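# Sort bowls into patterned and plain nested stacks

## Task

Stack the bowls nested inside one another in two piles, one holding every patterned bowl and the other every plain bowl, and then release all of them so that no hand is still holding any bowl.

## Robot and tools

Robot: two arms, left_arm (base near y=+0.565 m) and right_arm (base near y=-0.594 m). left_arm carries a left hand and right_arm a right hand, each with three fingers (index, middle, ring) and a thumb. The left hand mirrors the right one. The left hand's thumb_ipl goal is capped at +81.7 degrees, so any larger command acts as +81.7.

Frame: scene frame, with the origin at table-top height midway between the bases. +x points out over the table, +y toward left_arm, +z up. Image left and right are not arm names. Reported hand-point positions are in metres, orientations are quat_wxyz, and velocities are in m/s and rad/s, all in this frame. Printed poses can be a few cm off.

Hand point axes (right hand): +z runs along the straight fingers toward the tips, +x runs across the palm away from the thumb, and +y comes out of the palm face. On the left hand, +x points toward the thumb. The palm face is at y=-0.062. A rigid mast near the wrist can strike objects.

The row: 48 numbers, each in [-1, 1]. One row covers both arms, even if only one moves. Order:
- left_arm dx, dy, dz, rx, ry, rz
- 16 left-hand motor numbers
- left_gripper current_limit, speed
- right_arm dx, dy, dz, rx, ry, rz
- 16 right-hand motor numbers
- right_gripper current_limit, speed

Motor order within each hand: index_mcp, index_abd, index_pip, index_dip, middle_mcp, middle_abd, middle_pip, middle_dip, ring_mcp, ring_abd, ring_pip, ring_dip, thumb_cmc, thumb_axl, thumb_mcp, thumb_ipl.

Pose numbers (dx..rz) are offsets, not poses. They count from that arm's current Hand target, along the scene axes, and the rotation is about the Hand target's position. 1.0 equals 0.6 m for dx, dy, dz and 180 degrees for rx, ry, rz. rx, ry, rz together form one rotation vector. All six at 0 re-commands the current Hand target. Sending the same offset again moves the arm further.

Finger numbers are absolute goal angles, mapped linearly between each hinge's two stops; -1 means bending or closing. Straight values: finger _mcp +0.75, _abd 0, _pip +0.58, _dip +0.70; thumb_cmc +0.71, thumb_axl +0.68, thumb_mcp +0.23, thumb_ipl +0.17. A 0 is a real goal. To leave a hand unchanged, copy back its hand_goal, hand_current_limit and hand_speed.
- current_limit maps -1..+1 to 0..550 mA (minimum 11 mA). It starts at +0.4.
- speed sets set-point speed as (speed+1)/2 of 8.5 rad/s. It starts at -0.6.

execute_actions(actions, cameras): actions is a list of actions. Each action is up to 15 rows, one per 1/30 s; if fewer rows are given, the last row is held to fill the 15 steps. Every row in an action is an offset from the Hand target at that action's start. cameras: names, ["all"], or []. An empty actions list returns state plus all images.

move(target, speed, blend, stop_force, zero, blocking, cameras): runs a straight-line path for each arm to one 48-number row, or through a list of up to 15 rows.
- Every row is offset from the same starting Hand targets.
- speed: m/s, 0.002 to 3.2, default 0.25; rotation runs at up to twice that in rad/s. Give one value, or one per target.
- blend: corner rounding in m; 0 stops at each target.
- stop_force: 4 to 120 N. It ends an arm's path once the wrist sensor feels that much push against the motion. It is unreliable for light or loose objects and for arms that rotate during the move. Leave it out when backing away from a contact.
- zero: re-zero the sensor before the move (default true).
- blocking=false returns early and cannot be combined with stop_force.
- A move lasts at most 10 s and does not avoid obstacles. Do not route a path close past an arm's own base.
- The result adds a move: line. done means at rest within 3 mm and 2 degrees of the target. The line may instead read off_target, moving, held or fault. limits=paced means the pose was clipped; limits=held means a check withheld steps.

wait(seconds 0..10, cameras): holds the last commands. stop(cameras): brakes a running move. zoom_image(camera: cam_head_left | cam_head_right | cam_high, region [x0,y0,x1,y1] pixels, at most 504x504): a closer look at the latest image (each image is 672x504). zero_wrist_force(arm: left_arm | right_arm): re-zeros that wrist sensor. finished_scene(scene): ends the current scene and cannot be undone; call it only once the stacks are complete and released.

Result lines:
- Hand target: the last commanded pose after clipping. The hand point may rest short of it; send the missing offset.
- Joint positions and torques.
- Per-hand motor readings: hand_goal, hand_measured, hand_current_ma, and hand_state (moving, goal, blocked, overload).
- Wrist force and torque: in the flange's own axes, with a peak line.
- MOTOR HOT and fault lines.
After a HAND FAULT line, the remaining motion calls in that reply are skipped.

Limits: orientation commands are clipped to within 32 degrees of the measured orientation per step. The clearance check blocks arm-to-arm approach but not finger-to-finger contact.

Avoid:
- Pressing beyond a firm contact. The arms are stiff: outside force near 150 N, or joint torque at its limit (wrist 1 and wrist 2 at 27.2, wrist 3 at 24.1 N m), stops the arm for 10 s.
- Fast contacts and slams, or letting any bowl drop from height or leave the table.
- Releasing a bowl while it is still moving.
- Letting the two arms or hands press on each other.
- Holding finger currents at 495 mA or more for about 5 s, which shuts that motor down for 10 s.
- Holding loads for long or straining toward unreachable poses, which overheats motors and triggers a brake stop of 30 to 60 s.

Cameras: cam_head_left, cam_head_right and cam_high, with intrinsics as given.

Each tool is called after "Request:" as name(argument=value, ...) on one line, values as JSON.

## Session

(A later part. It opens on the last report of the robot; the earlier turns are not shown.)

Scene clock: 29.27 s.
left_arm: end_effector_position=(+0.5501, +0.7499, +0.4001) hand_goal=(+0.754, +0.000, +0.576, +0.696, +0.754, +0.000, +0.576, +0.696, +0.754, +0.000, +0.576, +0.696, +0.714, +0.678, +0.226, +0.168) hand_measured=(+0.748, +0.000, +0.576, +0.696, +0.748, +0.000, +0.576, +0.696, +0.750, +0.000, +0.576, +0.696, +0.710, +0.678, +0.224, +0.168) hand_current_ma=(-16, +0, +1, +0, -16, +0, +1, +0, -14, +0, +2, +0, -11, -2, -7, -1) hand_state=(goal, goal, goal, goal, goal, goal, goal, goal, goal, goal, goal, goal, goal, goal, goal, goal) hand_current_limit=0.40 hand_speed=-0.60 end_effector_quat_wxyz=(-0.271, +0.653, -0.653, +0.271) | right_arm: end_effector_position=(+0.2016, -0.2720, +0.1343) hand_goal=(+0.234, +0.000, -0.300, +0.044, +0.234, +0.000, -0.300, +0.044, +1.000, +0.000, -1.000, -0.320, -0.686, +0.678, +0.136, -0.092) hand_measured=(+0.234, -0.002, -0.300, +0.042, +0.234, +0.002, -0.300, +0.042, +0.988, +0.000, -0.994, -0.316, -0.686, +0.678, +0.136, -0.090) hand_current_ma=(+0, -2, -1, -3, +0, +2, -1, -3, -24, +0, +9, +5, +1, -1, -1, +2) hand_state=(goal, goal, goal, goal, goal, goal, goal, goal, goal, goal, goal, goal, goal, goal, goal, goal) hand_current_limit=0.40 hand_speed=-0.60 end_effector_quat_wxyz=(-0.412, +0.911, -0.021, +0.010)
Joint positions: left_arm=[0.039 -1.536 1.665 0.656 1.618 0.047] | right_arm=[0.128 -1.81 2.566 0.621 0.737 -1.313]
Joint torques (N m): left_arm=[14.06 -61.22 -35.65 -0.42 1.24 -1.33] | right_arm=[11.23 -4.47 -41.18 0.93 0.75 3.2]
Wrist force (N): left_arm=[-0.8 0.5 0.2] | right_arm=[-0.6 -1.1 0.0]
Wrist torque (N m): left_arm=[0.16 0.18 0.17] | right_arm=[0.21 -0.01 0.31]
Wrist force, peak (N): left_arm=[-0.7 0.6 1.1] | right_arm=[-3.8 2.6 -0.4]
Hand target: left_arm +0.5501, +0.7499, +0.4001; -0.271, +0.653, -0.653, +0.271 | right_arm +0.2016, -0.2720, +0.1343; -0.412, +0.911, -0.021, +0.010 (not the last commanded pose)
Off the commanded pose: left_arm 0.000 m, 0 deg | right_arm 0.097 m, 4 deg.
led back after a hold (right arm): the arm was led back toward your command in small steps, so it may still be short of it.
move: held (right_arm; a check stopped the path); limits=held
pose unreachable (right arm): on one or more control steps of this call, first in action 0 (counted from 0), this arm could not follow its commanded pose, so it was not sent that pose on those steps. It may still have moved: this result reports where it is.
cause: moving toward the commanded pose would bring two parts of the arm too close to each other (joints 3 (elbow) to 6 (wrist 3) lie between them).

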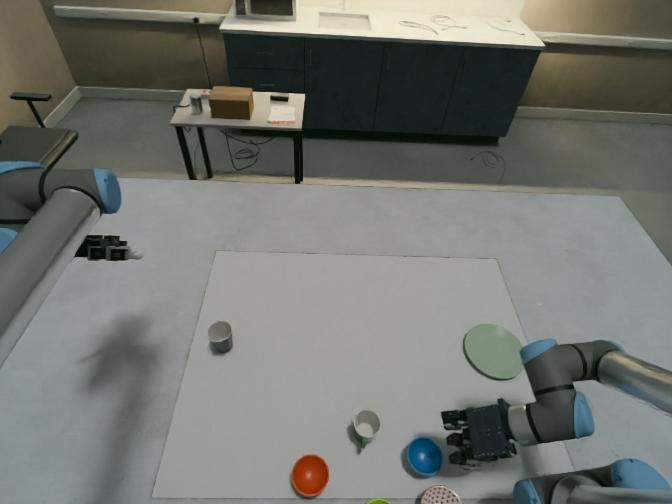

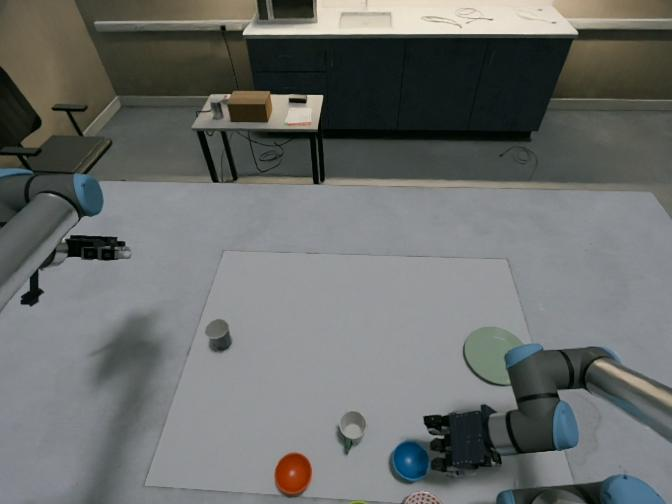

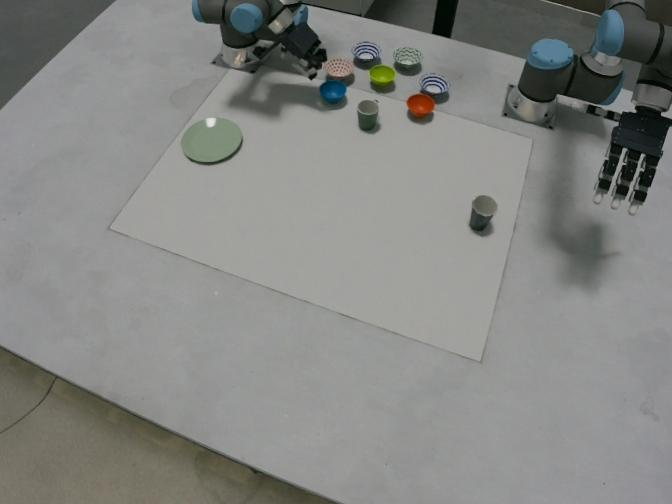

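Request:
move(target=[[0,0,0,0,0,0,0.754,0,0.576,0.696,0.754,0,0.576,0.696,0.754,0,0.576,0.696,0.714,0.678,0.226,0.168,0.4,-0.6, 0,0.203,0.143,0.0179,-0.005,-0.1515,0.233,0,-0.30,0.043,0.233,0,-0.30,0.043,1.0,0,-1.0,-0.32,-0.686,0.678,0.135,-0.092,0.4,-0.6],[0,0,0,0,0,0,0.754,0,0.576,0.696,0.754,0,0.576,0.696,0.754,0,0.576,0.696,0.714,0.678,0.226,0.168,0.4,-0.6, -0.1152,0.6933,0.0428,0.0179,-0.005,-0.1515,0.233,0,-0.30,0.043,0.233,0,-0.30,0.043,1.0,0,-1.0,-0.32,-0.686,0.678,0.135,-0.092,0.4,-0.6]], speed=0.3, blend=[0.05, 0], cameras=["all"])

Request:
zoom_image(camera="cam_high", region=[300, 20, 480, 140])

Request:
zoom_image(camera="cam_head_left", region=[240, 384, 440, 504])

Scene clock: 36.33 s.
left_arm: end_effector_position=(+0.5501, +0.7499, +0.4001) hand_goal=(+0.754, +0.000, +0.576, +0.696, +0.754, +0.000, +0.576, +0.696, +0.754, +0.000, +0.576, +0.696, +0.714, +0.678, +0.226, +0.168) hand_measured=(+0.748, +0.000, +0.576, +0.696, +0.748, +0.000, +0.576, +0.696, +0.750, +0.000, +0.576, +0.696, +0.710, +0.678, +0.224, +0.168) hand_current_ma=(-16, +0, +1, +0, -16, +0, +1, +0, -14, +0, +2, +0, -11, -2, -7, -1) hand_state=(goal, goal, goal, goal, goal, goal, goal, goal, goal, goal, goal, goal, goal, goal, goal, goal) hand_current_limit=0.40 hand_speed=-0.60 end_effector_quat_wxyz=(-0.271, +0.653, -0.653, +0.271) | right_arm: end_effector_position=(+0.1325, +0.1438, +0.1600) hand_goal=(+0.234, +0.000, -0.300, +0.044, +0.234, +0.000, -0.300, +0.044, +1.000, +0.000, -1.000, -0.320, -0.686, +0.678, +0.136, -0.092) hand_measured=(+0.234, -0.002, -0.300, +0.042, +0.234, +0.002, -0.300, +0.042, +0.990, +0.000, -0.994, -0.316, -0.684, +0.678, +0.134, -0.090) hand_current_ma=(+0, -2, -1, -3, +0, +2, +0, -3, -20, +0, +8, +5, +1, -1, -2, +2) hand_state=(goal, goal, goal, goal, goal, goal, goal, goal, goal, goal, goal, goal, goal, goal, goal, goal) hand_current_limit=0.40 hand_speed=-0.60 end_effector_quat_wxyz=(-0.424, +0.868, -0.232, +0.114)
Joint positions: left_arm=[0.039 -1.536 1.665 0.656 1.618 0.047] | right_arm=[1.292 -1.297 1.847 0.127 1.761 0.15]
Joint torques (N m): left_arm=[14.39 -59.24 -35.73 -0.08 0.82 -1.25] | right_arm=[10.73 -50.19 -50.4 4.35 2.86 2.73]
Wrist force (N): left_arm=[-0.7 0.1 0.4] | right_arm=[-0.6 -0.5 0.0]
Wrist torque (N m): left_arm=[0.10 0.18 0.19] | right_arm=[0.33 0.04 0.30]
Wrist force, peak (N): left_arm=[-1.0 0.9 0.4] | right_arm=[-2.1 -2.6 2.1]
Hand target: left_arm +0.5501, +0.7499, +0.4001; -0.271, +0.653, -0.653, +0.271 | right_arm +0.1325, +0.1440, +0.1600; -0.424, +0.868, -0.232, +0.114
Off the commanded pose: left_arm 0.000 m, 0 deg | right_arm 0.000 m, 0 deg.
move: done

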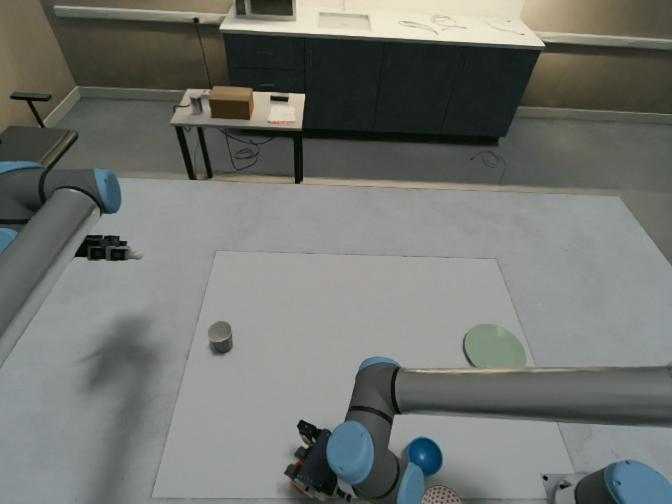

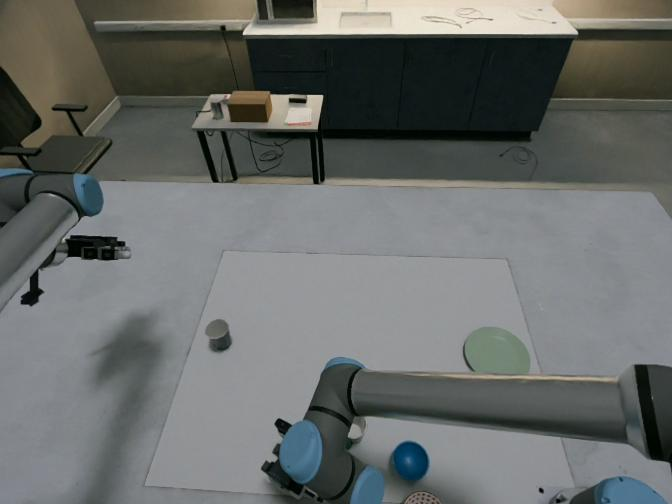

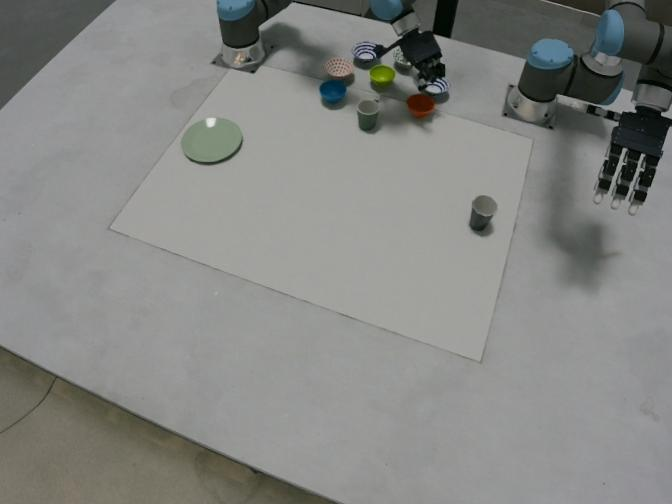

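Scaled by 2.800.

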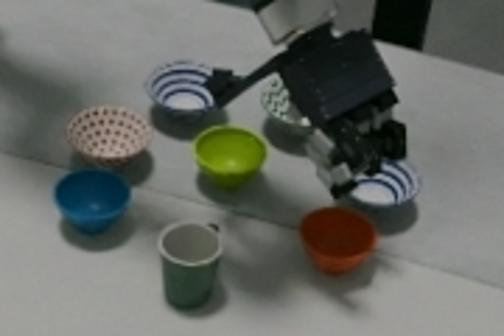

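Scaled by 2.520.

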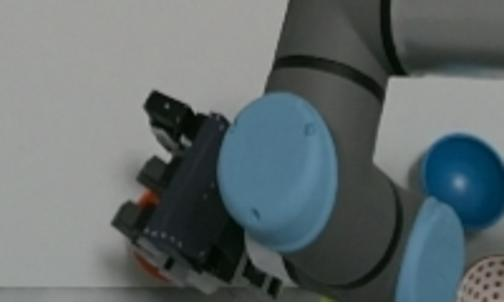

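Request:
move(target=[0,0,0,0,0,0,0.754,0,0.576,0.696,0.754,0,0.576,0.696,0.754,0,0.576,0.696,0.714,0.678,0.226,0.168,0.4,-0.6, 0,-0.005,-0.1883,0,0,0,0.233,0,-0.30,0.043,0.233,0,-0.30,0.043,1.0,0,-1.0,-0.32,-0.686,0.678,0.135,-0.092,0.4,-0.6], speed=0.1, stop_force=6, cameras=["all"])

Request:
zoom_image(camera="cam_high", region=[360, 40, 480, 140])

Request:
zoom_image(camera="cam_head_left", region=[240, 404, 360, 504])

Scene clock: 40.07 s.
left_arm: end_effector_position=(+0.5501, +0.7499, +0.4001) hand_goal=(+0.754, +0.000, +0.576, +0.696, +0.754, +0.000, +0.576, +0.696, +0.754, +0.000, +0.576, +0.696, +0.714, +0.678, +0.226, +0.168) hand_measured=(+0.748, +0.000, +0.576, +0.696, +0.748, +0.000, +0.576, +0.696, +0.750, +0.000, +0.576, +0.696, +0.710, +0.678, +0.224, +0.168) hand_current_ma=(-16, +0, +1, +0, -16, +0, +1, +0, -14, +0, +2, +0, -11, -2, -7, -1) hand_state=(goal, goal, goal, goal, goal, goal, goal, goal, goal, goal, goal, goal, goal, goal, goal, goal) hand_current_limit=0.40 hand_speed=-0.60 end_effector_quat_wxyz=(-0.271, +0.653, -0.653, +0.271) | right_arm: end_effector_position=(+0.1324, +0.1409, +0.0628) hand_goal=(+0.234, +0.000, -0.300, +0.044, +0.234, +0.000, -0.300, +0.044, +1.000, +0.000, -1.000, -0.320, -0.686, +0.678, +0.136, -0.092) hand_measured=(+0.228, -0.006, -0.302, +0.042, +0.226, +0.004, -0.302, +0.040, +0.990, +0.000, -0.994, -0.316, -0.684, +0.678, +0.134, -0.090) hand_current_ma=(-9, -7, -1, -3, -12, +3, -4, -7, -17, +0, +8, +5, +1, -1, -3, +2) hand_state=(goal, goal, goal, goal, goal, goal, goal, goal, goal, goal, goal, goal, goal, goal, goal, goal) hand_current_limit=0.40 hand_speed=-0.60 end_effector_quat_wxyz=(-0.423, +0.868, -0.232, +0.114)
Joint positions: left_arm=[0.039 -1.536 1.665 0.656 1.618 0.047] | right_arm=[1.291 -1.202 1.923 -0.043 1.76 0.149]
Joint torques (N m): left_arm=[12.97 -57.98 -35.78 -0.27 0.74 -1.2] | right_arm=[10.81 -80.99 -45.12 4.45 1.16 1.62]
Wrist force (N): left_arm=[-0.6 -0.2 1.1] | right_arm=[-1.1 -0.6 0.0]
Wrist torque (N m): left_arm=[0.01 0.19 0.20] | right_arm=[0.30 0.08 0.22]
Wrist force, peak (N): left_arm=[-1.0 0.1 0.9] | right_arm=[0.8 -17.1 -10.9]
Hand target: left_arm +0.5501, +0.7499, +0.4001; -0.271, +0.653, -0.653, +0.271 | right_arm +0.1324, +0.1409, +0.0628; -0.423, +0.868, -0.232, +0.114 (not the last commanded pose)
Off the commanded pose: left_arm 0.000 m, 0 deg | right_arm 0.016 m, 0 deg.
move: contact (right_arm)

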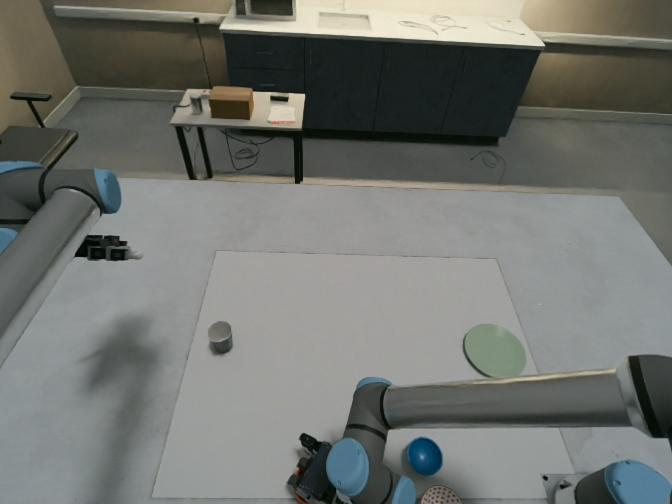

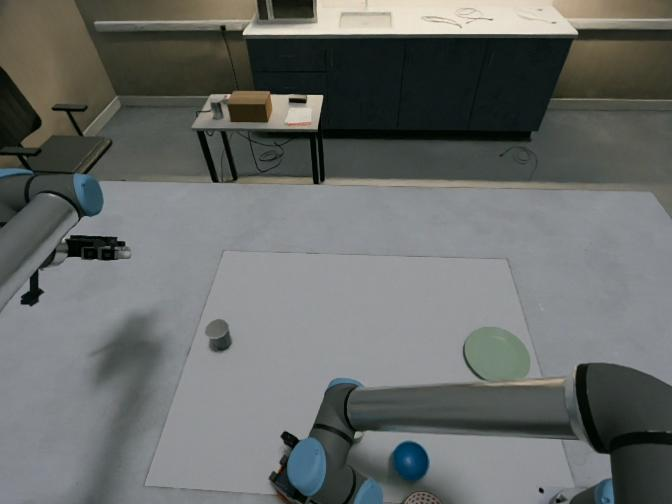

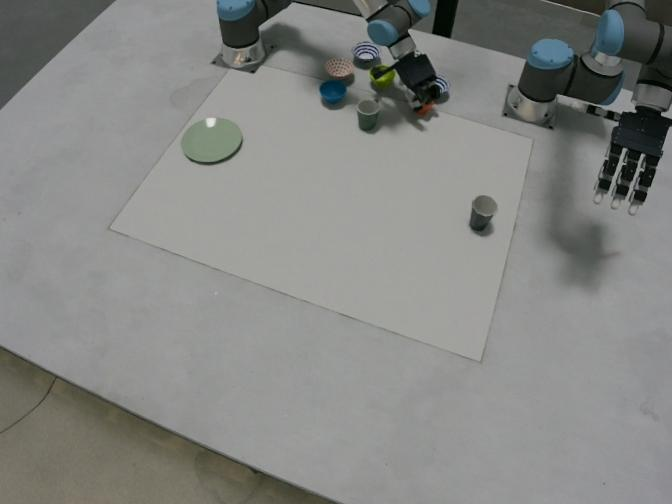

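Scaled by 4.200.

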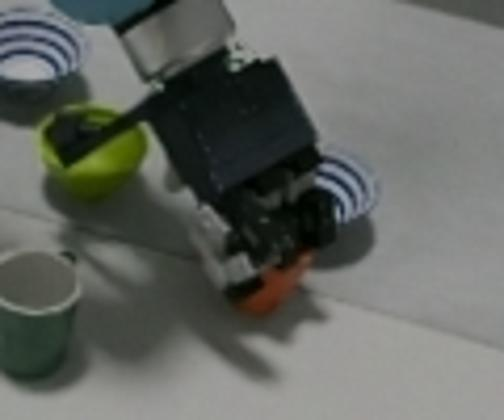

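Scaled by 4.200.

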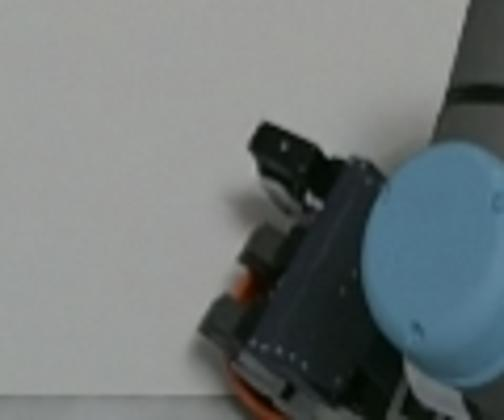

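Request:
move(target=[[0,0,0,0,0,0,0.754,0,0.576,0.696,0.754,0,0.576,0.696,0.754,0,0.576,0.696,0.714,0.678,0.226,0.168,0.4,-0.6, 0,0,0.2,0,0,0,0.233,0,-0.30,0.043,0.233,0,-0.30,0.043,1.0,0,-1.0,-0.32,-0.657,0.678,0.135,-0.092,0.4,-0.6],[0,0,0,0,0,0,0.754,0,0.576,0.696,0.754,0,0.576,0.696,0.754,0,0.576,0.696,0.714,0.678,0.226,0.168,0.4,-0.6, 0.1168,-0.4798,0.2,0.0974,-0.0257,0.1652,0.685,0,0.066,0.261,0.685,0,0.066,0.261,1.0,0,-1.0,-0.32,-0.657,0.678,0.506,-0.373,0.4,-0.6]], speed=0.3, blend=[0.03, 0])

Request:
move(target=[0,0,0,0,0,0,0.754,0,0.576,0.696,0.754,0,0.576,0.696,0.754,0,0.576,0.696,0.714,0.678,0.226,0.168,0.4,-0.6, 0,0,-0.1,0,0,0,0.685,0,0.066,0.261,0.685,0,0.066,0.261,1.0,0,-1.0,-0.32,-0.657,0.678,0.506,-0.373,0.4,-0.6], speed=0.2, cameras=["all"])

Request:
zoom_image(camera="cam_high", region=[280, 20, 400, 120])

Request:
zoom_image(camera="cam_head_left", region=[380, 404, 500, 504])

Scene clock: 50.37 s.
left_arm: end_effector_position=(+0.5501, +0.7499, +0.4001) hand_goal=(+0.754, +0.000, +0.576, +0.696, +0.754, +0.000, +0.576, +0.696, +0.754, +0.000, +0.576, +0.696, +0.714, +0.678, +0.226, +0.168) hand_measured=(+0.748, +0.000, +0.576, +0.696, +0.748, +0.000, +0.576, +0.696, +0.750, +0.000, +0.576, +0.696, +0.710, +0.678, +0.224, +0.168) hand_current_ma=(-16, +0, +1, +0, -16, +0, +1, +0, -14, +0, +2, +0, -11, -2, -7, -1) hand_state=(goal, goal, goal, goal, goal, goal, goal, goal, goal, goal, goal, goal, goal, goal, goal, goal) hand_current_limit=0.40 hand_speed=-0.60 end_effector_quat_wxyz=(-0.271, +0.653, -0.653, +0.271) | right_arm: end_effector_position=(+0.2025, -0.1470, +0.1828) hand_goal=(+0.686, +0.000, +0.066, +0.262, +0.686, +0.000, +0.066, +0.262, +1.000, +0.000, -1.000, -0.320, -0.656, +0.678, +0.506, -0.372) hand_measured=(+0.666, -0.002, +0.062, +0.260, +0.666, +0.002, +0.062, +0.258, +0.990, +0.000, -0.996, -0.316, -0.658, +0.678, +0.500, -0.370) hand_current_ma=(-48, -3, -7, -3, -48, +3, -5, -4, -17, +0, +7, +5, -1, -1, -14, +4) hand_state=(blocked, goal, goal, goal, blocked, goal, goal, goal, goal, goal, goal, goal, goal, goal, goal, goal) hand_current_limit=0.40 hand_speed=-0.60 end_effector_quat_wxyz=(-0.573, +0.820, +0.000, +0.000)
Joint positions: left_arm=[0.039 -1.536 1.665 0.656 1.618 0.047] | right_arm=[0.393 -1.829 2.465 0.13 0.518 -0.696]
Joint torques (N m): left_arm=[12.57 -60.44 -36.45 -0.36 0.54 -0.89] | right_arm=[-6.55 1.51 -46.1 6.05 -5.21 -1.67]
Wrist force (N): left_arm=[-0.5 -0.1 0.1] | right_arm=[-0.6 -0.6 0.4]
Wrist torque (N m): left_arm=[0.09 0.16 0.21] | right_arm=[0.20 0.06 0.50]
Wrist force, peak (N): left_arm=[-0.8 1.3 0.4] | right_arm=[-2.0 -2.1 0.2]
Hand target: left_arm +0.5501, +0.7499, +0.4001; -0.271, +0.653, -0.653, +0.271 | right_arm +0.2025, -0.1470, +0.1828; -0.573, +0.820, +0.000, +0.000
Off the commanded pose: left_arm 0.000 m, 0 deg | right_arm 0.000 m, 0 deg.
move: done

Scene clock: 51.57 s.
left_arm: end_effector_position=(+0.5501, +0.7499, +0.4001) hand_goal=(+0.754, +0.000, +0.576, +0.696, +0.754, +0.000, +0.576, +0.696, +0.754, +0.000, +0.576, +0.696, +0.714, +0.678, +0.226, +0.168) hand_measured=(+0.748, +0.000, +0.576, +0.696, +0.748, +0.000, +0.576, +0.696, +0.750, +0.000, +0.576, +0.696, +0.710, +0.678, +0.224, +0.168) hand_current_ma=(-16, +0, +1, +0, -16, +0, +1, +0, -14, +0, +2, +0, -11, -2, -7, -1) hand_state=(goal, goal, goal, goal, goal, goal, goal, goal, goal, goal, goal, goal, goal, goal, goal, goal) hand_current_limit=0.40 hand_speed=-0.60 end_effector_quat_wxyz=(-0.271, +0.653, -0.653, +0.271) | right_arm: end_effector_position=(+0.2025, -0.1470, +0.1229) hand_goal=(+0.686, +0.000, +0.066, +0.262, +0.686, +0.000, +0.066, +0.262, +1.000, +0.000, -1.000, -0.320, -0.656, +0.678, +0.506, -0.372) hand_measured=(+0.666, -0.002, +0.062, +0.260, +0.666, +0.002, +0.062, +0.258, +0.990, +0.000, -0.996, -0.316, -0.658, +0.678, +0.500, -0.370) hand_current_ma=(-47, -3, -7, -3, -47, +3, -5, -4, -17, +0, +7, +5, -1, -1, -14, +3) hand_state=(blocked, goal, goal, goal, blocked, goal, goal, goal, goal, goal, goal, goal, goal, goal, goal, goal) hand_current_limit=0.40 hand_speed=-0.60 end_effector_quat_wxyz=(-0.573, +0.820, +0.000, +0.000)
Joint positions: left_arm=[0.039 -1.536 1.665 0.656 1.618 0.047] | right_arm=[0.393 -1.722 2.529 -0.041 0.518 -0.696]
Joint torques (N m): left_arm=[13.61 -60.19 -36.26 -0.31 0.55 -1] | right_arm=[12.19 -3.06 -18.19 -0.55 0.94 1.7]
Wrist force (N): left_arm=[-0.2 0.2 0.1] | right_arm=[-0.9 -0.5 0.1]
Wrist torque (N m): left_arm=[0.13 0.12 0.22] | right_arm=[0.27 0.12 0.45]
Wrist force, peak (N): left_arm=[-1.0 0.5 0.7] | right_arm=[-0.7 -1.8 -0.2]
Hand target: left_arm +0.5501, +0.7499, +0.4001; -0.271, +0.653, -0.653, +0.271 | right_arm +0.2025, -0.1470, +0.1228; -0.573, +0.820, +0.000, +0.000
Off the commanded pose: left_arm 0.000 m, 0 deg | right_arm 0.000 m, 0 deg.
move: done

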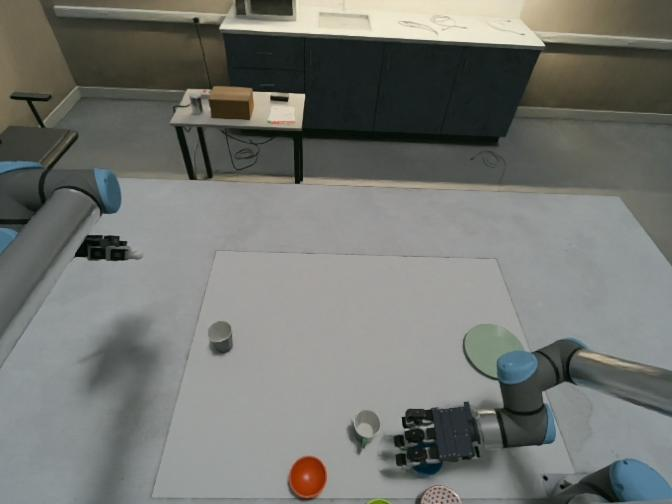

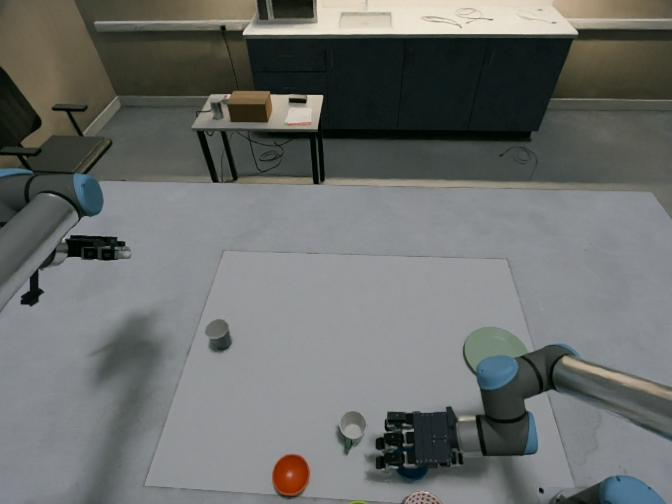

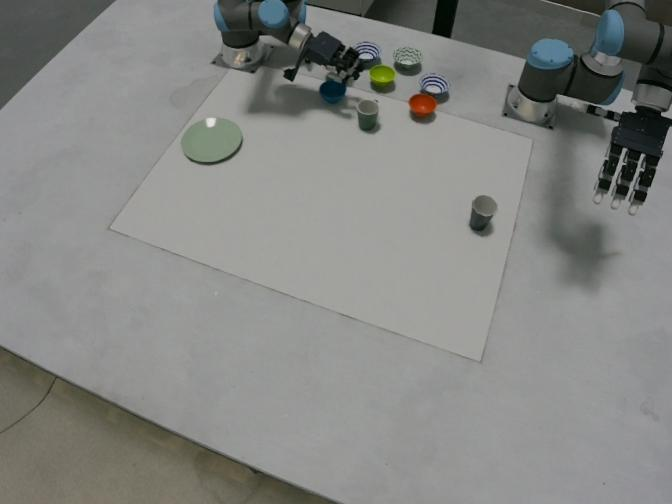

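Scaled by 4.200.

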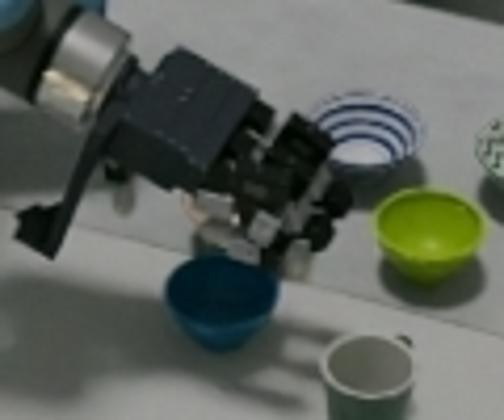

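Scaled by 4.200.

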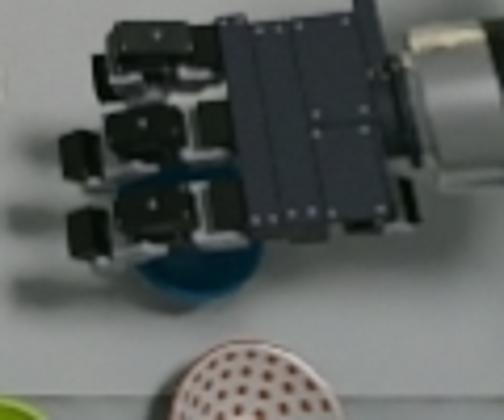

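Request:
move(target=[0,0,0,0,0,0,0.754,0,0.576,0.696,0.754,0,0.576,0.696,0.754,0,0.576,0.696,0.714,0.678,0.226,0.168,0.4,-0.6, 0.025,0.005,-0.042,0,0,0,0.685,0,0.066,0.261,0.685,0,0.066,0.261,1.0,0,-1.0,-0.32,-0.657,0.678,0.506,-0.373,0.4,-0.6], speed=0.1, stop_force=6, cameras=["all"])

Request:
zoom_image(camera="cam_high", region=[290, 50, 380, 120])

Request:
zoom_image(camera="cam_head_left", region=[380, 404, 500, 504])

Scene clock: 54.83 s.
left_arm: end_effector_position=(+0.5501, +0.7499, +0.4001) hand_goal=(+0.754, +0.000, +0.576, +0.696, +0.754, +0.000, +0.576, +0.696, +0.754, +0.000, +0.576, +0.696, +0.714, +0.678, +0.226, +0.168) hand_measured=(+0.748, +0.000, +0.576, +0.696, +0.748, +0.000, +0.576, +0.696, +0.750, +0.000, +0.576, +0.696, +0.710, +0.678, +0.224, +0.168) hand_current_ma=(-16, +0, +1, +0, -16, +0, +1, +0, -14, +0, +2, +0, -11, -2, -7, -1) hand_state=(goal, goal, goal, goal, goal, goal, goal, goal, goal, goal, goal, goal, goal, goal, goal, goal) hand_current_limit=0.40 hand_speed=-0.60 end_effector_quat_wxyz=(-0.271, +0.653, -0.653, +0.271) | right_arm: end_effector_position=(+0.2175, -0.1440, +0.0976) hand_goal=(+0.686, +0.000, +0.066, +0.262, +0.686, +0.000, +0.066, +0.262, +1.000, +0.000, -1.000, -0.320, -0.656, +0.678, +0.506, -0.372) hand_measured=(+0.666, -0.002, +0.062, +0.260, +0.666, +0.002, +0.062, +0.258, +0.990, +0.000, -0.996, -0.316, -0.658, +0.678, +0.500, -0.370) hand_current_ma=(-47, -3, -7, -3, -47, +3, -5, -4, -17, +0, +7, +5, -1, -1, -14, +3) hand_state=(blocked, goal, goal, goal, blocked, goal, goal, goal, goal, goal, goal, goal, goal, goal, goal, goal) hand_current_limit=0.40 hand_speed=-0.60 end_effector_quat_wxyz=(-0.573, +0.820, +0.000, +0.000)
Joint positions: left_arm=[0.039 -1.536 1.665 0.656 1.618 0.047] | right_arm=[0.381 -1.639 2.531 -0.111 0.509 -0.714]
Joint torques (N m): left_arm=[13.35 -59.59 -36.27 -0.18 0.41 -0.97] | right_arm=[11.96 -7.43 -38.48 -0.43 -0.45 1.83]
Wrist force (N): left_arm=[-0.5 0.4 0.5] | right_arm=[-0.9 -0.3 0.0]
Wrist torque (N m): left_arm=[0.11 0.16 0.20] | right_arm=[0.31 0.08 0.44]
Wrist force, peak (N): left_arm=[-1.1 0.5 1.1] | right_arm=[-1.3 -1.0 0.0]
Hand target: left_arm +0.5501, +0.7499, +0.4001; -0.271, +0.653, -0.653, +0.271 | right_arm +0.2175, -0.1440, +0.0976; -0.573, +0.820, +0.000, +0.000
Off the commanded pose: left_arm 0.000 m, 0 deg | right_arm 0.000 m, 0 deg.
move: done

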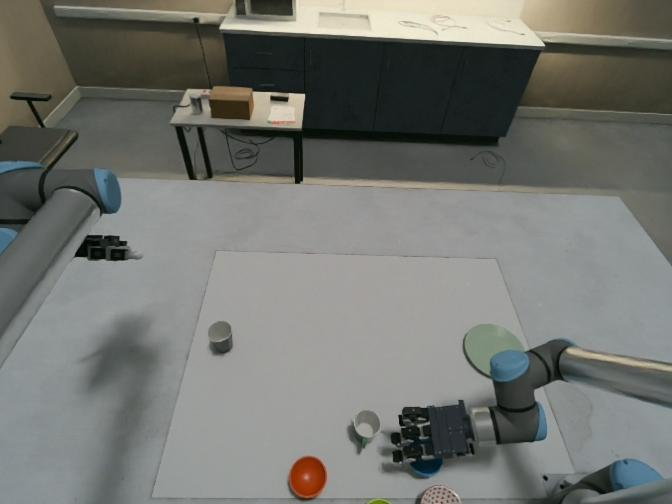

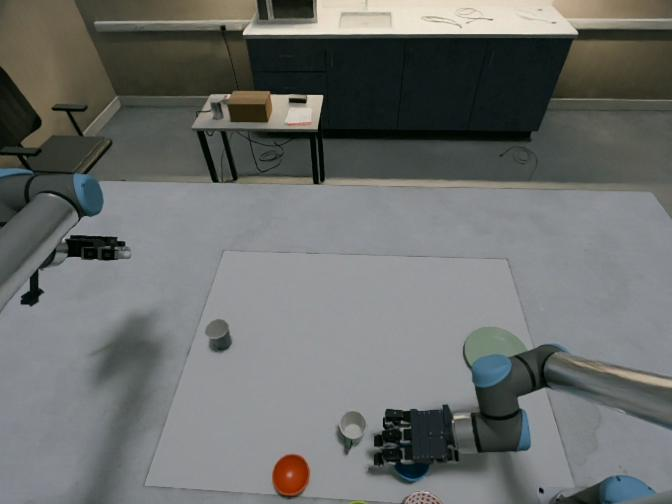

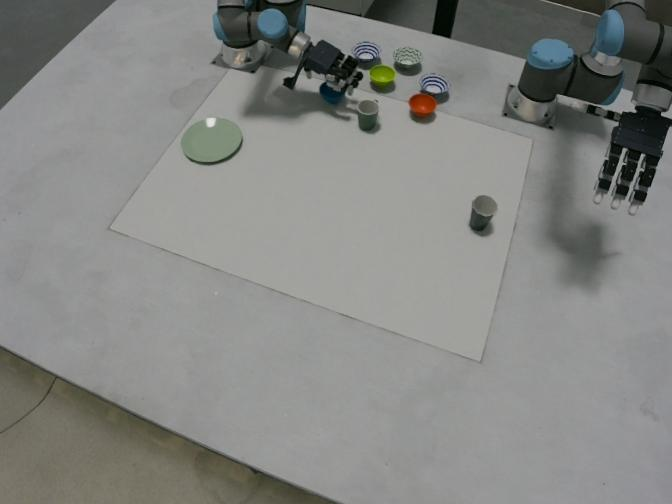

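Scaled by 5.600.

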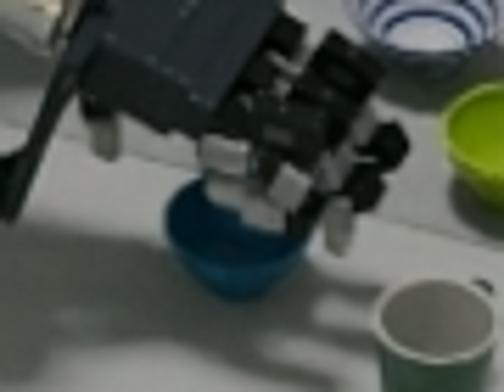

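Scaled by 4.200.

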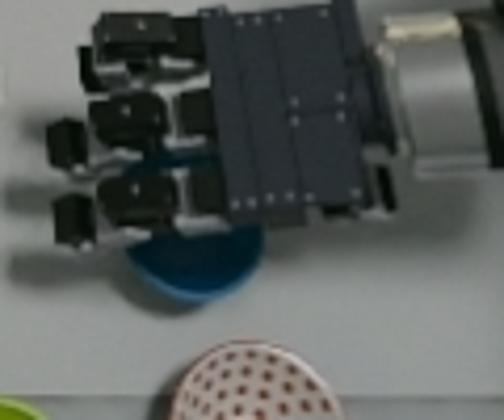

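Request:
move(target=[0,0,0,0,0,0,0.754,0,0.576,0.696,0.754,0,0.576,0.696,0.754,0,0.576,0.696,0.714,0.678,0.226,0.168,0.4,-0.6, 0.0167,0.0033,-0.0625,0,0,0,0.685,0,0.066,0.261,0.685,0,0.066,0.261,1.0,0,-1.0,-0.32,-0.657,0.678,0.506,-0.373,0.4,-0.6], speed=0.1, stop_force=6, cameras=["all"])

Request:
zoom_image(camera="cam_high", region=[290, 50, 380, 120])

Request:
zoom_image(camera="cam_head_left", region=[380, 404, 500, 504])

Scene clock: 57.33 s.
left_arm: end_effector_position=(+0.5501, +0.7499, +0.4001) hand_goal=(+0.754, +0.000, +0.576, +0.696, +0.754, +0.000, +0.576, +0.696, +0.754, +0.000, +0.576, +0.696, +0.714, +0.678, +0.226, +0.168) hand_measured=(+0.748, +0.000, +0.576, +0.696, +0.748, +0.000, +0.576, +0.696, +0.750, +0.000, +0.576, +0.696, +0.710, +0.678, +0.224, +0.168) hand_current_ma=(-16, +0, +1, +0, -16, +0, +1, +0, -14, +0, +2, +0, -11, -2, -7, -1) hand_state=(goal, goal, goal, goal, goal, goal, goal, goal, goal, goal, goal, goal, goal, goal, goal, goal) hand_current_limit=0.40 hand_speed=-0.60 end_effector_quat_wxyz=(-0.271, +0.653, -0.653, +0.271) | right_arm: end_effector_position=(+0.2275, -0.1420, +0.0601) hand_goal=(+0.686, +0.000, +0.066, +0.262, +0.686, +0.000, +0.066, +0.262, +1.000, +0.000, -1.000, -0.320, -0.656, +0.678, +0.506, -0.372) hand_measured=(+0.666, -0.002, +0.062, +0.260, +0.666, +0.002, +0.062, +0.258, +0.990, +0.000, -0.996, -0.316, -0.658, +0.678, +0.500, -0.370) hand_current_ma=(-47, -3, -7, -3, -47, +3, -5, -4, -17, +0, +7, +5, -1, -1, -14, +3) hand_state=(blocked, goal, goal, goal, blocked, goal, goal, goal, goal, goal, goal, goal, goal, goal, goal, goal) hand_current_limit=0.40 hand_speed=-0.60 end_effector_quat_wxyz=(-0.573, +0.820, +0.000, +0.000)
Joint positions: left_arm=[0.039 -1.536 1.665 0.656 1.618 0.047] | right_arm=[0.373 -1.533 2.544 -0.22 0.504 -0.725]
Joint torques (N m): left_arm=[13.14 -57.34 -35.44 -0.37 0.85 -0.79] | right_arm=[11.84 -12.23 -9.68 -0.37 0.77 1.71]
Wrist force (N): left_arm=[-0.4 0.5 0.4] | right_arm=[-1.0 -0.6 0.1]
Wrist torque (N m): left_arm=[0.15 0.13 0.21] | right_arm=[0.29 0.13 0.42]
Wrist force, peak (N): left_arm=[-0.9 -0.1 1.2] | right_arm=[-1.4 -0.8 -0.1]
Hand target: left_arm +0.5501, +0.7499, +0.4001; -0.271, +0.653, -0.653, +0.271 | right_arm +0.2275, -0.1420, +0.0601; -0.573, +0.820, +0.000, +0.000
Off the commanded pose: left_arm 0.000 m, 0 deg | right_arm 0.000 m, 0 deg.
move: done

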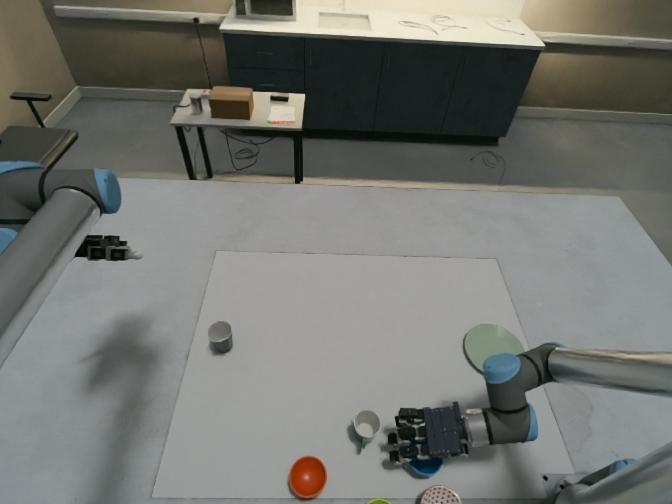

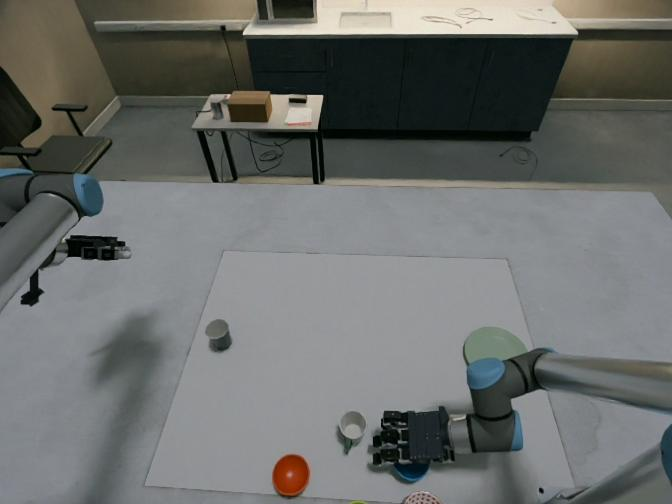

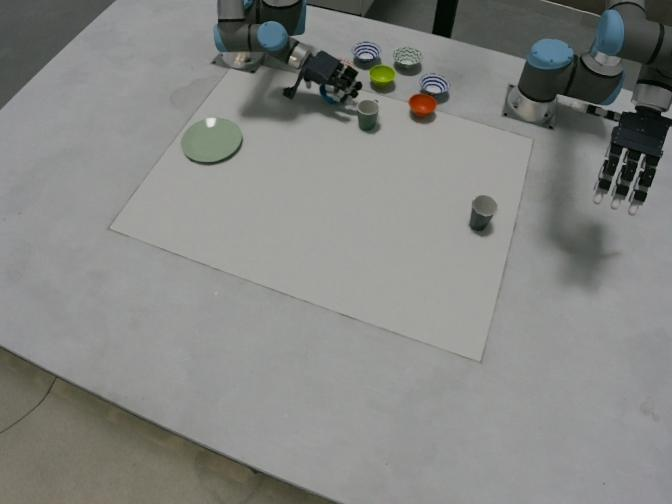

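Scaled by 5.600.

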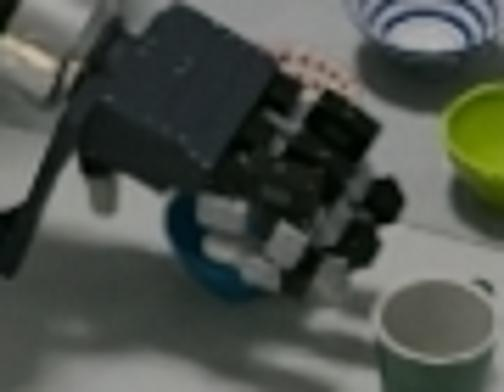

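Scaled by 4.200.

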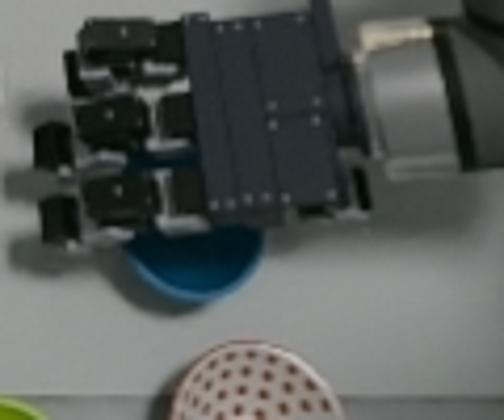

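Request:
move(target=[0,0,0,0,0,0,0.754,0,0.576,0.696,0.754,0,0.576,0.696,0.754,0,0.576,0.696,0.714,0.678,0.226,0.168,0.4,-0.6, 0,0,0,0,0,0,0.562,0,-0.518,0.406,0.562,0,-0.518,0.406,1.0,0,-1.0,-0.32,-0.657,0.678,0.169,-0.265,0.2,-0.8], cameras=["all"])

Request:
zoom_image(camera="cam_high", region=[290, 50, 380, 120])

Request:
zoom_image(camera="cam_head_left", region=[380, 404, 500, 504])

Scene clock: 58.77 s.
left_arm: end_effector_position=(+0.5501, +0.7499, +0.4001) hand_goal=(+0.754, +0.000, +0.576, +0.696, +0.754, +0.000, +0.576, +0.696, +0.754, +0.000, +0.576, +0.696, +0.714, +0.678, +0.226, +0.168) hand_measured=(+0.748, +0.000, +0.576, +0.696, +0.748, +0.000, +0.576, +0.696, +0.750, +0.000, +0.576, +0.696, +0.710, +0.678, +0.224, +0.168) hand_current_ma=(-16, +0, +1, +0, -16, +0, +1, +0, -14, +0, +2, +0, -11, -2, -7, -1) hand_state=(goal, goal, goal, goal, goal, goal, goal, goal, goal, goal, goal, goal, goal, goal, goal, goal) hand_current_limit=0.40 hand_speed=-0.60 end_effector_quat_wxyz=(-0.271, +0.653, -0.653, +0.271) | right_arm: end_effector_position=(+0.2275, -0.1420, +0.0601) hand_goal=(+0.562, +0.000, -0.518, +0.406, +0.562, +0.000, -0.518, +0.406, +1.000, +0.000, -1.000, -0.320, -0.656, +0.678, +0.170, -0.264) hand_measured=(+0.606, +0.000, -0.368, +0.422, +0.598, -0.002, -0.450, +0.422, +0.990, +0.000, -0.996, -0.316, -0.656, +0.678, +0.236, -0.238) hand_current_ma=(+130, +0, +330, +33, +99, -1, +206, +34, -17, +0, +7, +5, +0, -1, +279, +87) hand_state=(blocked, goal, blocked, goal, blocked, goal, blocked, goal, goal, goal, goal, goal, goal, goal, blocked, blocked) hand_current_limit=0.20 hand_speed=-0.80 end_effector_quat_wxyz=(-0.573, +0.820, +0.000, +0.000)
Joint positions: left_arm=[0.039 -1.536 1.665 0.656 1.618 0.047] | right_arm=[0.373 -1.533 2.544 -0.22 0.504 -0.725]
Joint torques (N m): left_arm=[11.3 -61.43 -36.9 -0.15 0.72 -0.64] | right_arm=[11.24 -13.11 -10.41 -0.24 0.57 1.69]
Wrist force (N): left_arm=[-0.3 0.1 0.9] | right_arm=[-0.9 -0.3 0.3]
Wrist torque (N m): left_arm=[0.06 0.14 0.22] | right_arm=[0.29 0.12 0.42]
Wrist force, peak (N): left_arm=[-1.0 0.7 0.8] | right_arm=[-1.1 -1.1 0.2]
Hand target: left_arm +0.5501, +0.7499, +0.4001; -0.271, +0.653, -0.653, +0.271 | right_arm +0.2275, -0.1420, +0.0601; -0.573, +0.820, +0.000, +0.000
Off the commanded pose: left_arm 0.000 m, 0 deg | right_arm 0.000 m, 0 deg.
move: done

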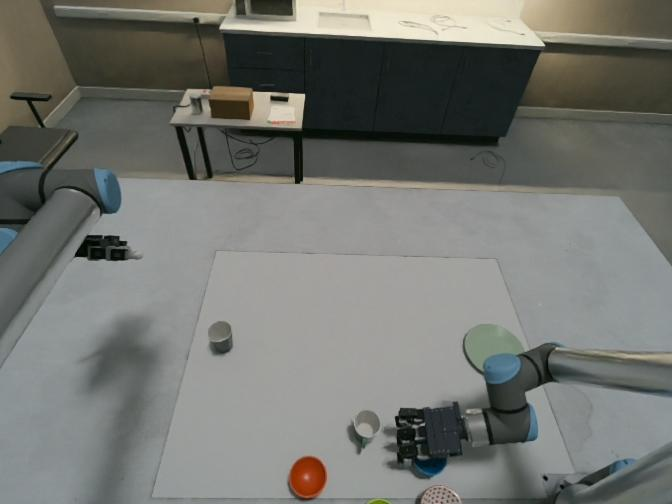

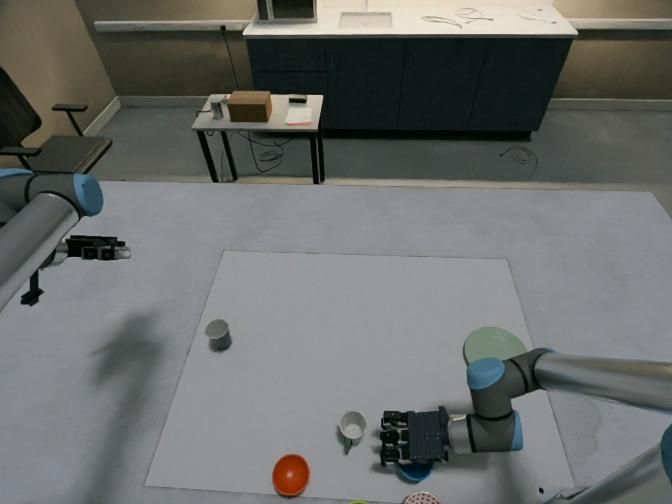

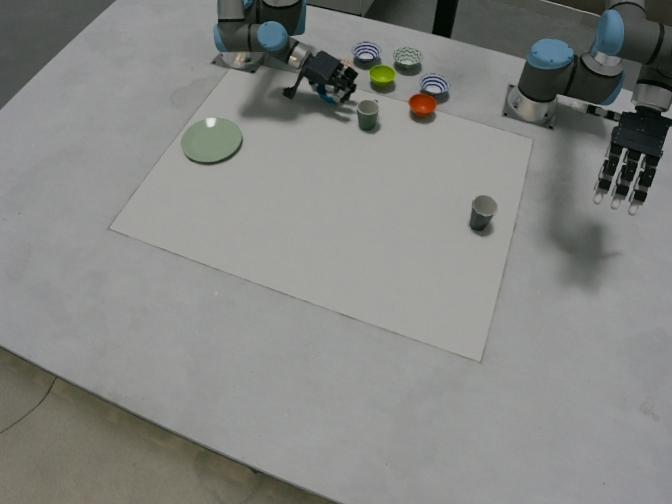

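Scaled by 5.600.

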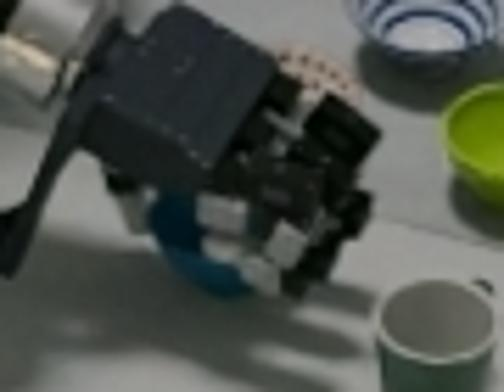

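Scaled by 4.200.

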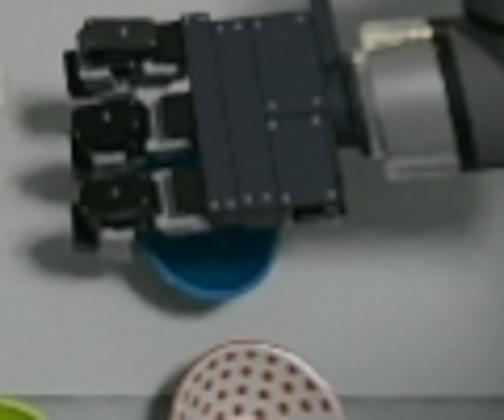

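Request:
move(target=[0,0,0,0,0,0,0.754,0,0.576,0.696,0.754,0,0.576,0.696,0.754,0,0.576,0.696,0.714,0.678,0.226,0.168,0.4,-0.6, 0,0,0.1,0,0,0,0.562,0,-0.518,0.406,0.562,0,-0.518,0.406,1.0,0,-1.0,-0.32,-0.657,0.678,0.169,-0.265,0.2,-0.8], speed=0.1, cameras=["all"])

Request:
zoom_image(camera="cam_high", region=[290, 30, 380, 100])

Request:
zoom_image(camera="cam_head_left", region=[380, 384, 500, 484])

Scene clock: 60.37 s.
left_arm: end_effector_position=(+0.5501, +0.7499, +0.4001) hand_goal=(+0.754, +0.000, +0.576, +0.696, +0.754, +0.000, +0.576, +0.696, +0.754, +0.000, +0.576, +0.696, +0.714, +0.678, +0.226, +0.168) hand_measured=(+0.748, +0.000, +0.576, +0.696, +0.748, +0.000, +0.576, +0.696, +0.750, +0.000, +0.576, +0.696, +0.710, +0.678, +0.224, +0.168) hand_current_ma=(-16, +0, +1, +0, -16, +0, +1, +0, -14, +0, +2, +0, -11, -2, -7, -1) hand_state=(goal, goal, goal, goal, goal, goal, goal, goal, goal, goal, goal, goal, goal, goal, goal, goal) hand_current_limit=0.40 hand_speed=-0.60 end_effector_quat_wxyz=(-0.271, +0.653, -0.653, +0.271) | right_arm: end_effector_position=(+0.2275, -0.1420, +0.1200) hand_goal=(+0.562, +0.000, -0.518, +0.406, +0.562, +0.000, -0.518, +0.406, +1.000, +0.000, -1.000, -0.320, -0.656, +0.678, +0.170, -0.264) hand_measured=(+0.606, +0.000, -0.368, +0.422, +0.598, -0.002, -0.452, +0.422, +0.990, +0.000, -0.996, -0.316, -0.656, +0.678, +0.236, -0.238) hand_current_ma=(+131, +0, +330, +33, +100, -1, +204, +34, -17, +0, +7, +5, +1, -1, +279, +88) hand_state=(blocked, goal, blocked, goal, blocked, goal, blocked, goal, goal, goal, goal, goal, goal, goal, blocked, blocked) hand_current_limit=0.20 hand_speed=-0.80 end_effector_quat_wxyz=(-0.573, +0.820, +0.000, +0.000)
Joint positions: left_arm=[0.039 -1.536 1.665 0.656 1.618 0.047] | right_arm=[0.373 -1.667 2.497 -0.039 0.504 -0.725]
Joint torques (N m): left_arm=[12.07 -60.64 -35.78 -0.36 0.32 -0.58] | right_arm=[-5.01 -33.63 -40.39 5.98 -5.36 -0.49]
Wrist force (N): left_arm=[-0.9 0.8 0.1] | right_arm=[-0.8 0.1 0.5]
Wrist torque (N m): left_arm=[0.22 0.19 0.16] | right_arm=[0.29 0.09 0.45]
Wrist force, peak (N): left_arm=[-1.1 0.2 0.7] | right_arm=[-1.3 0.4 0.1]
Hand target: left_arm +0.5501, +0.7499, +0.4001; -0.271, +0.653, -0.653, +0.271 | right_arm +0.2275, -0.1420, +0.1201; -0.573, +0.820, +0.000, +0.000
Off the commanded pose: left_arm 0.000 m, 0 deg | right_arm 0.000 m, 0 deg.
move: done

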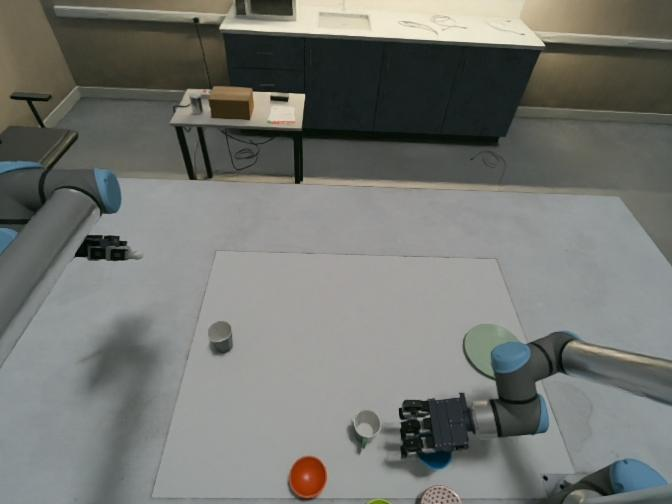

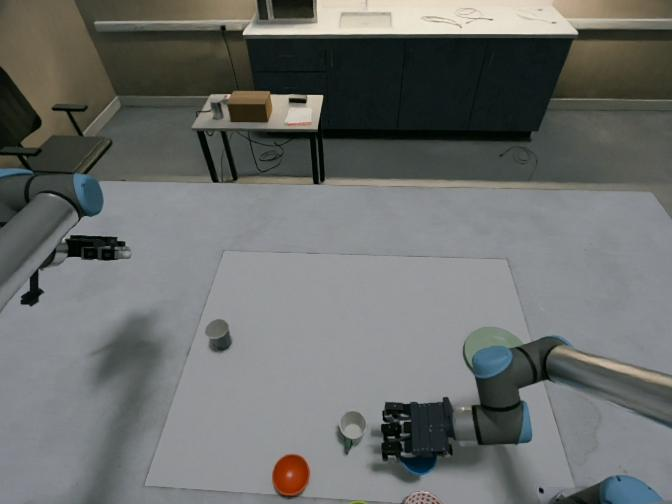

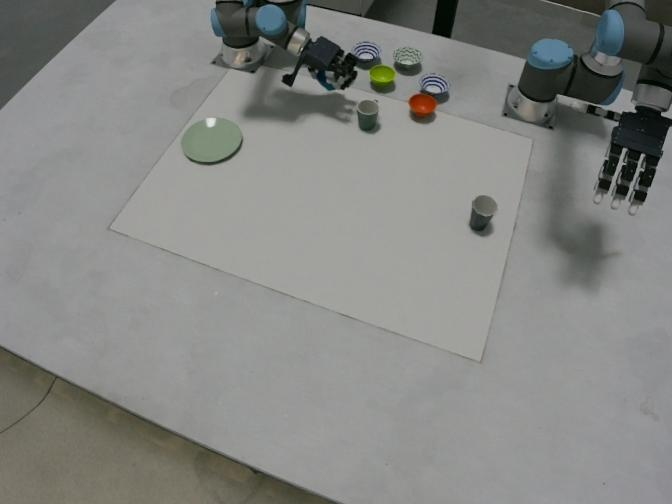

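Scaled by 5.600.

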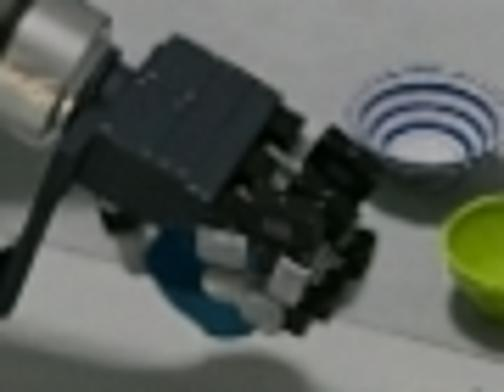

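Scaled by 4.200.

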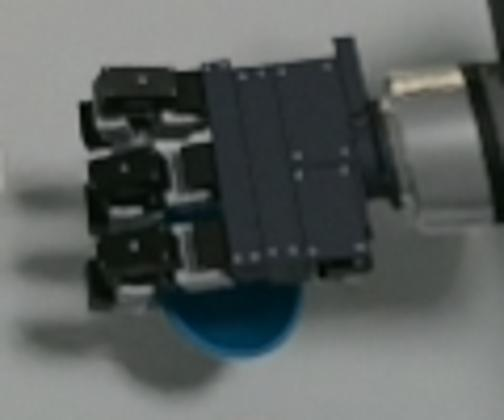

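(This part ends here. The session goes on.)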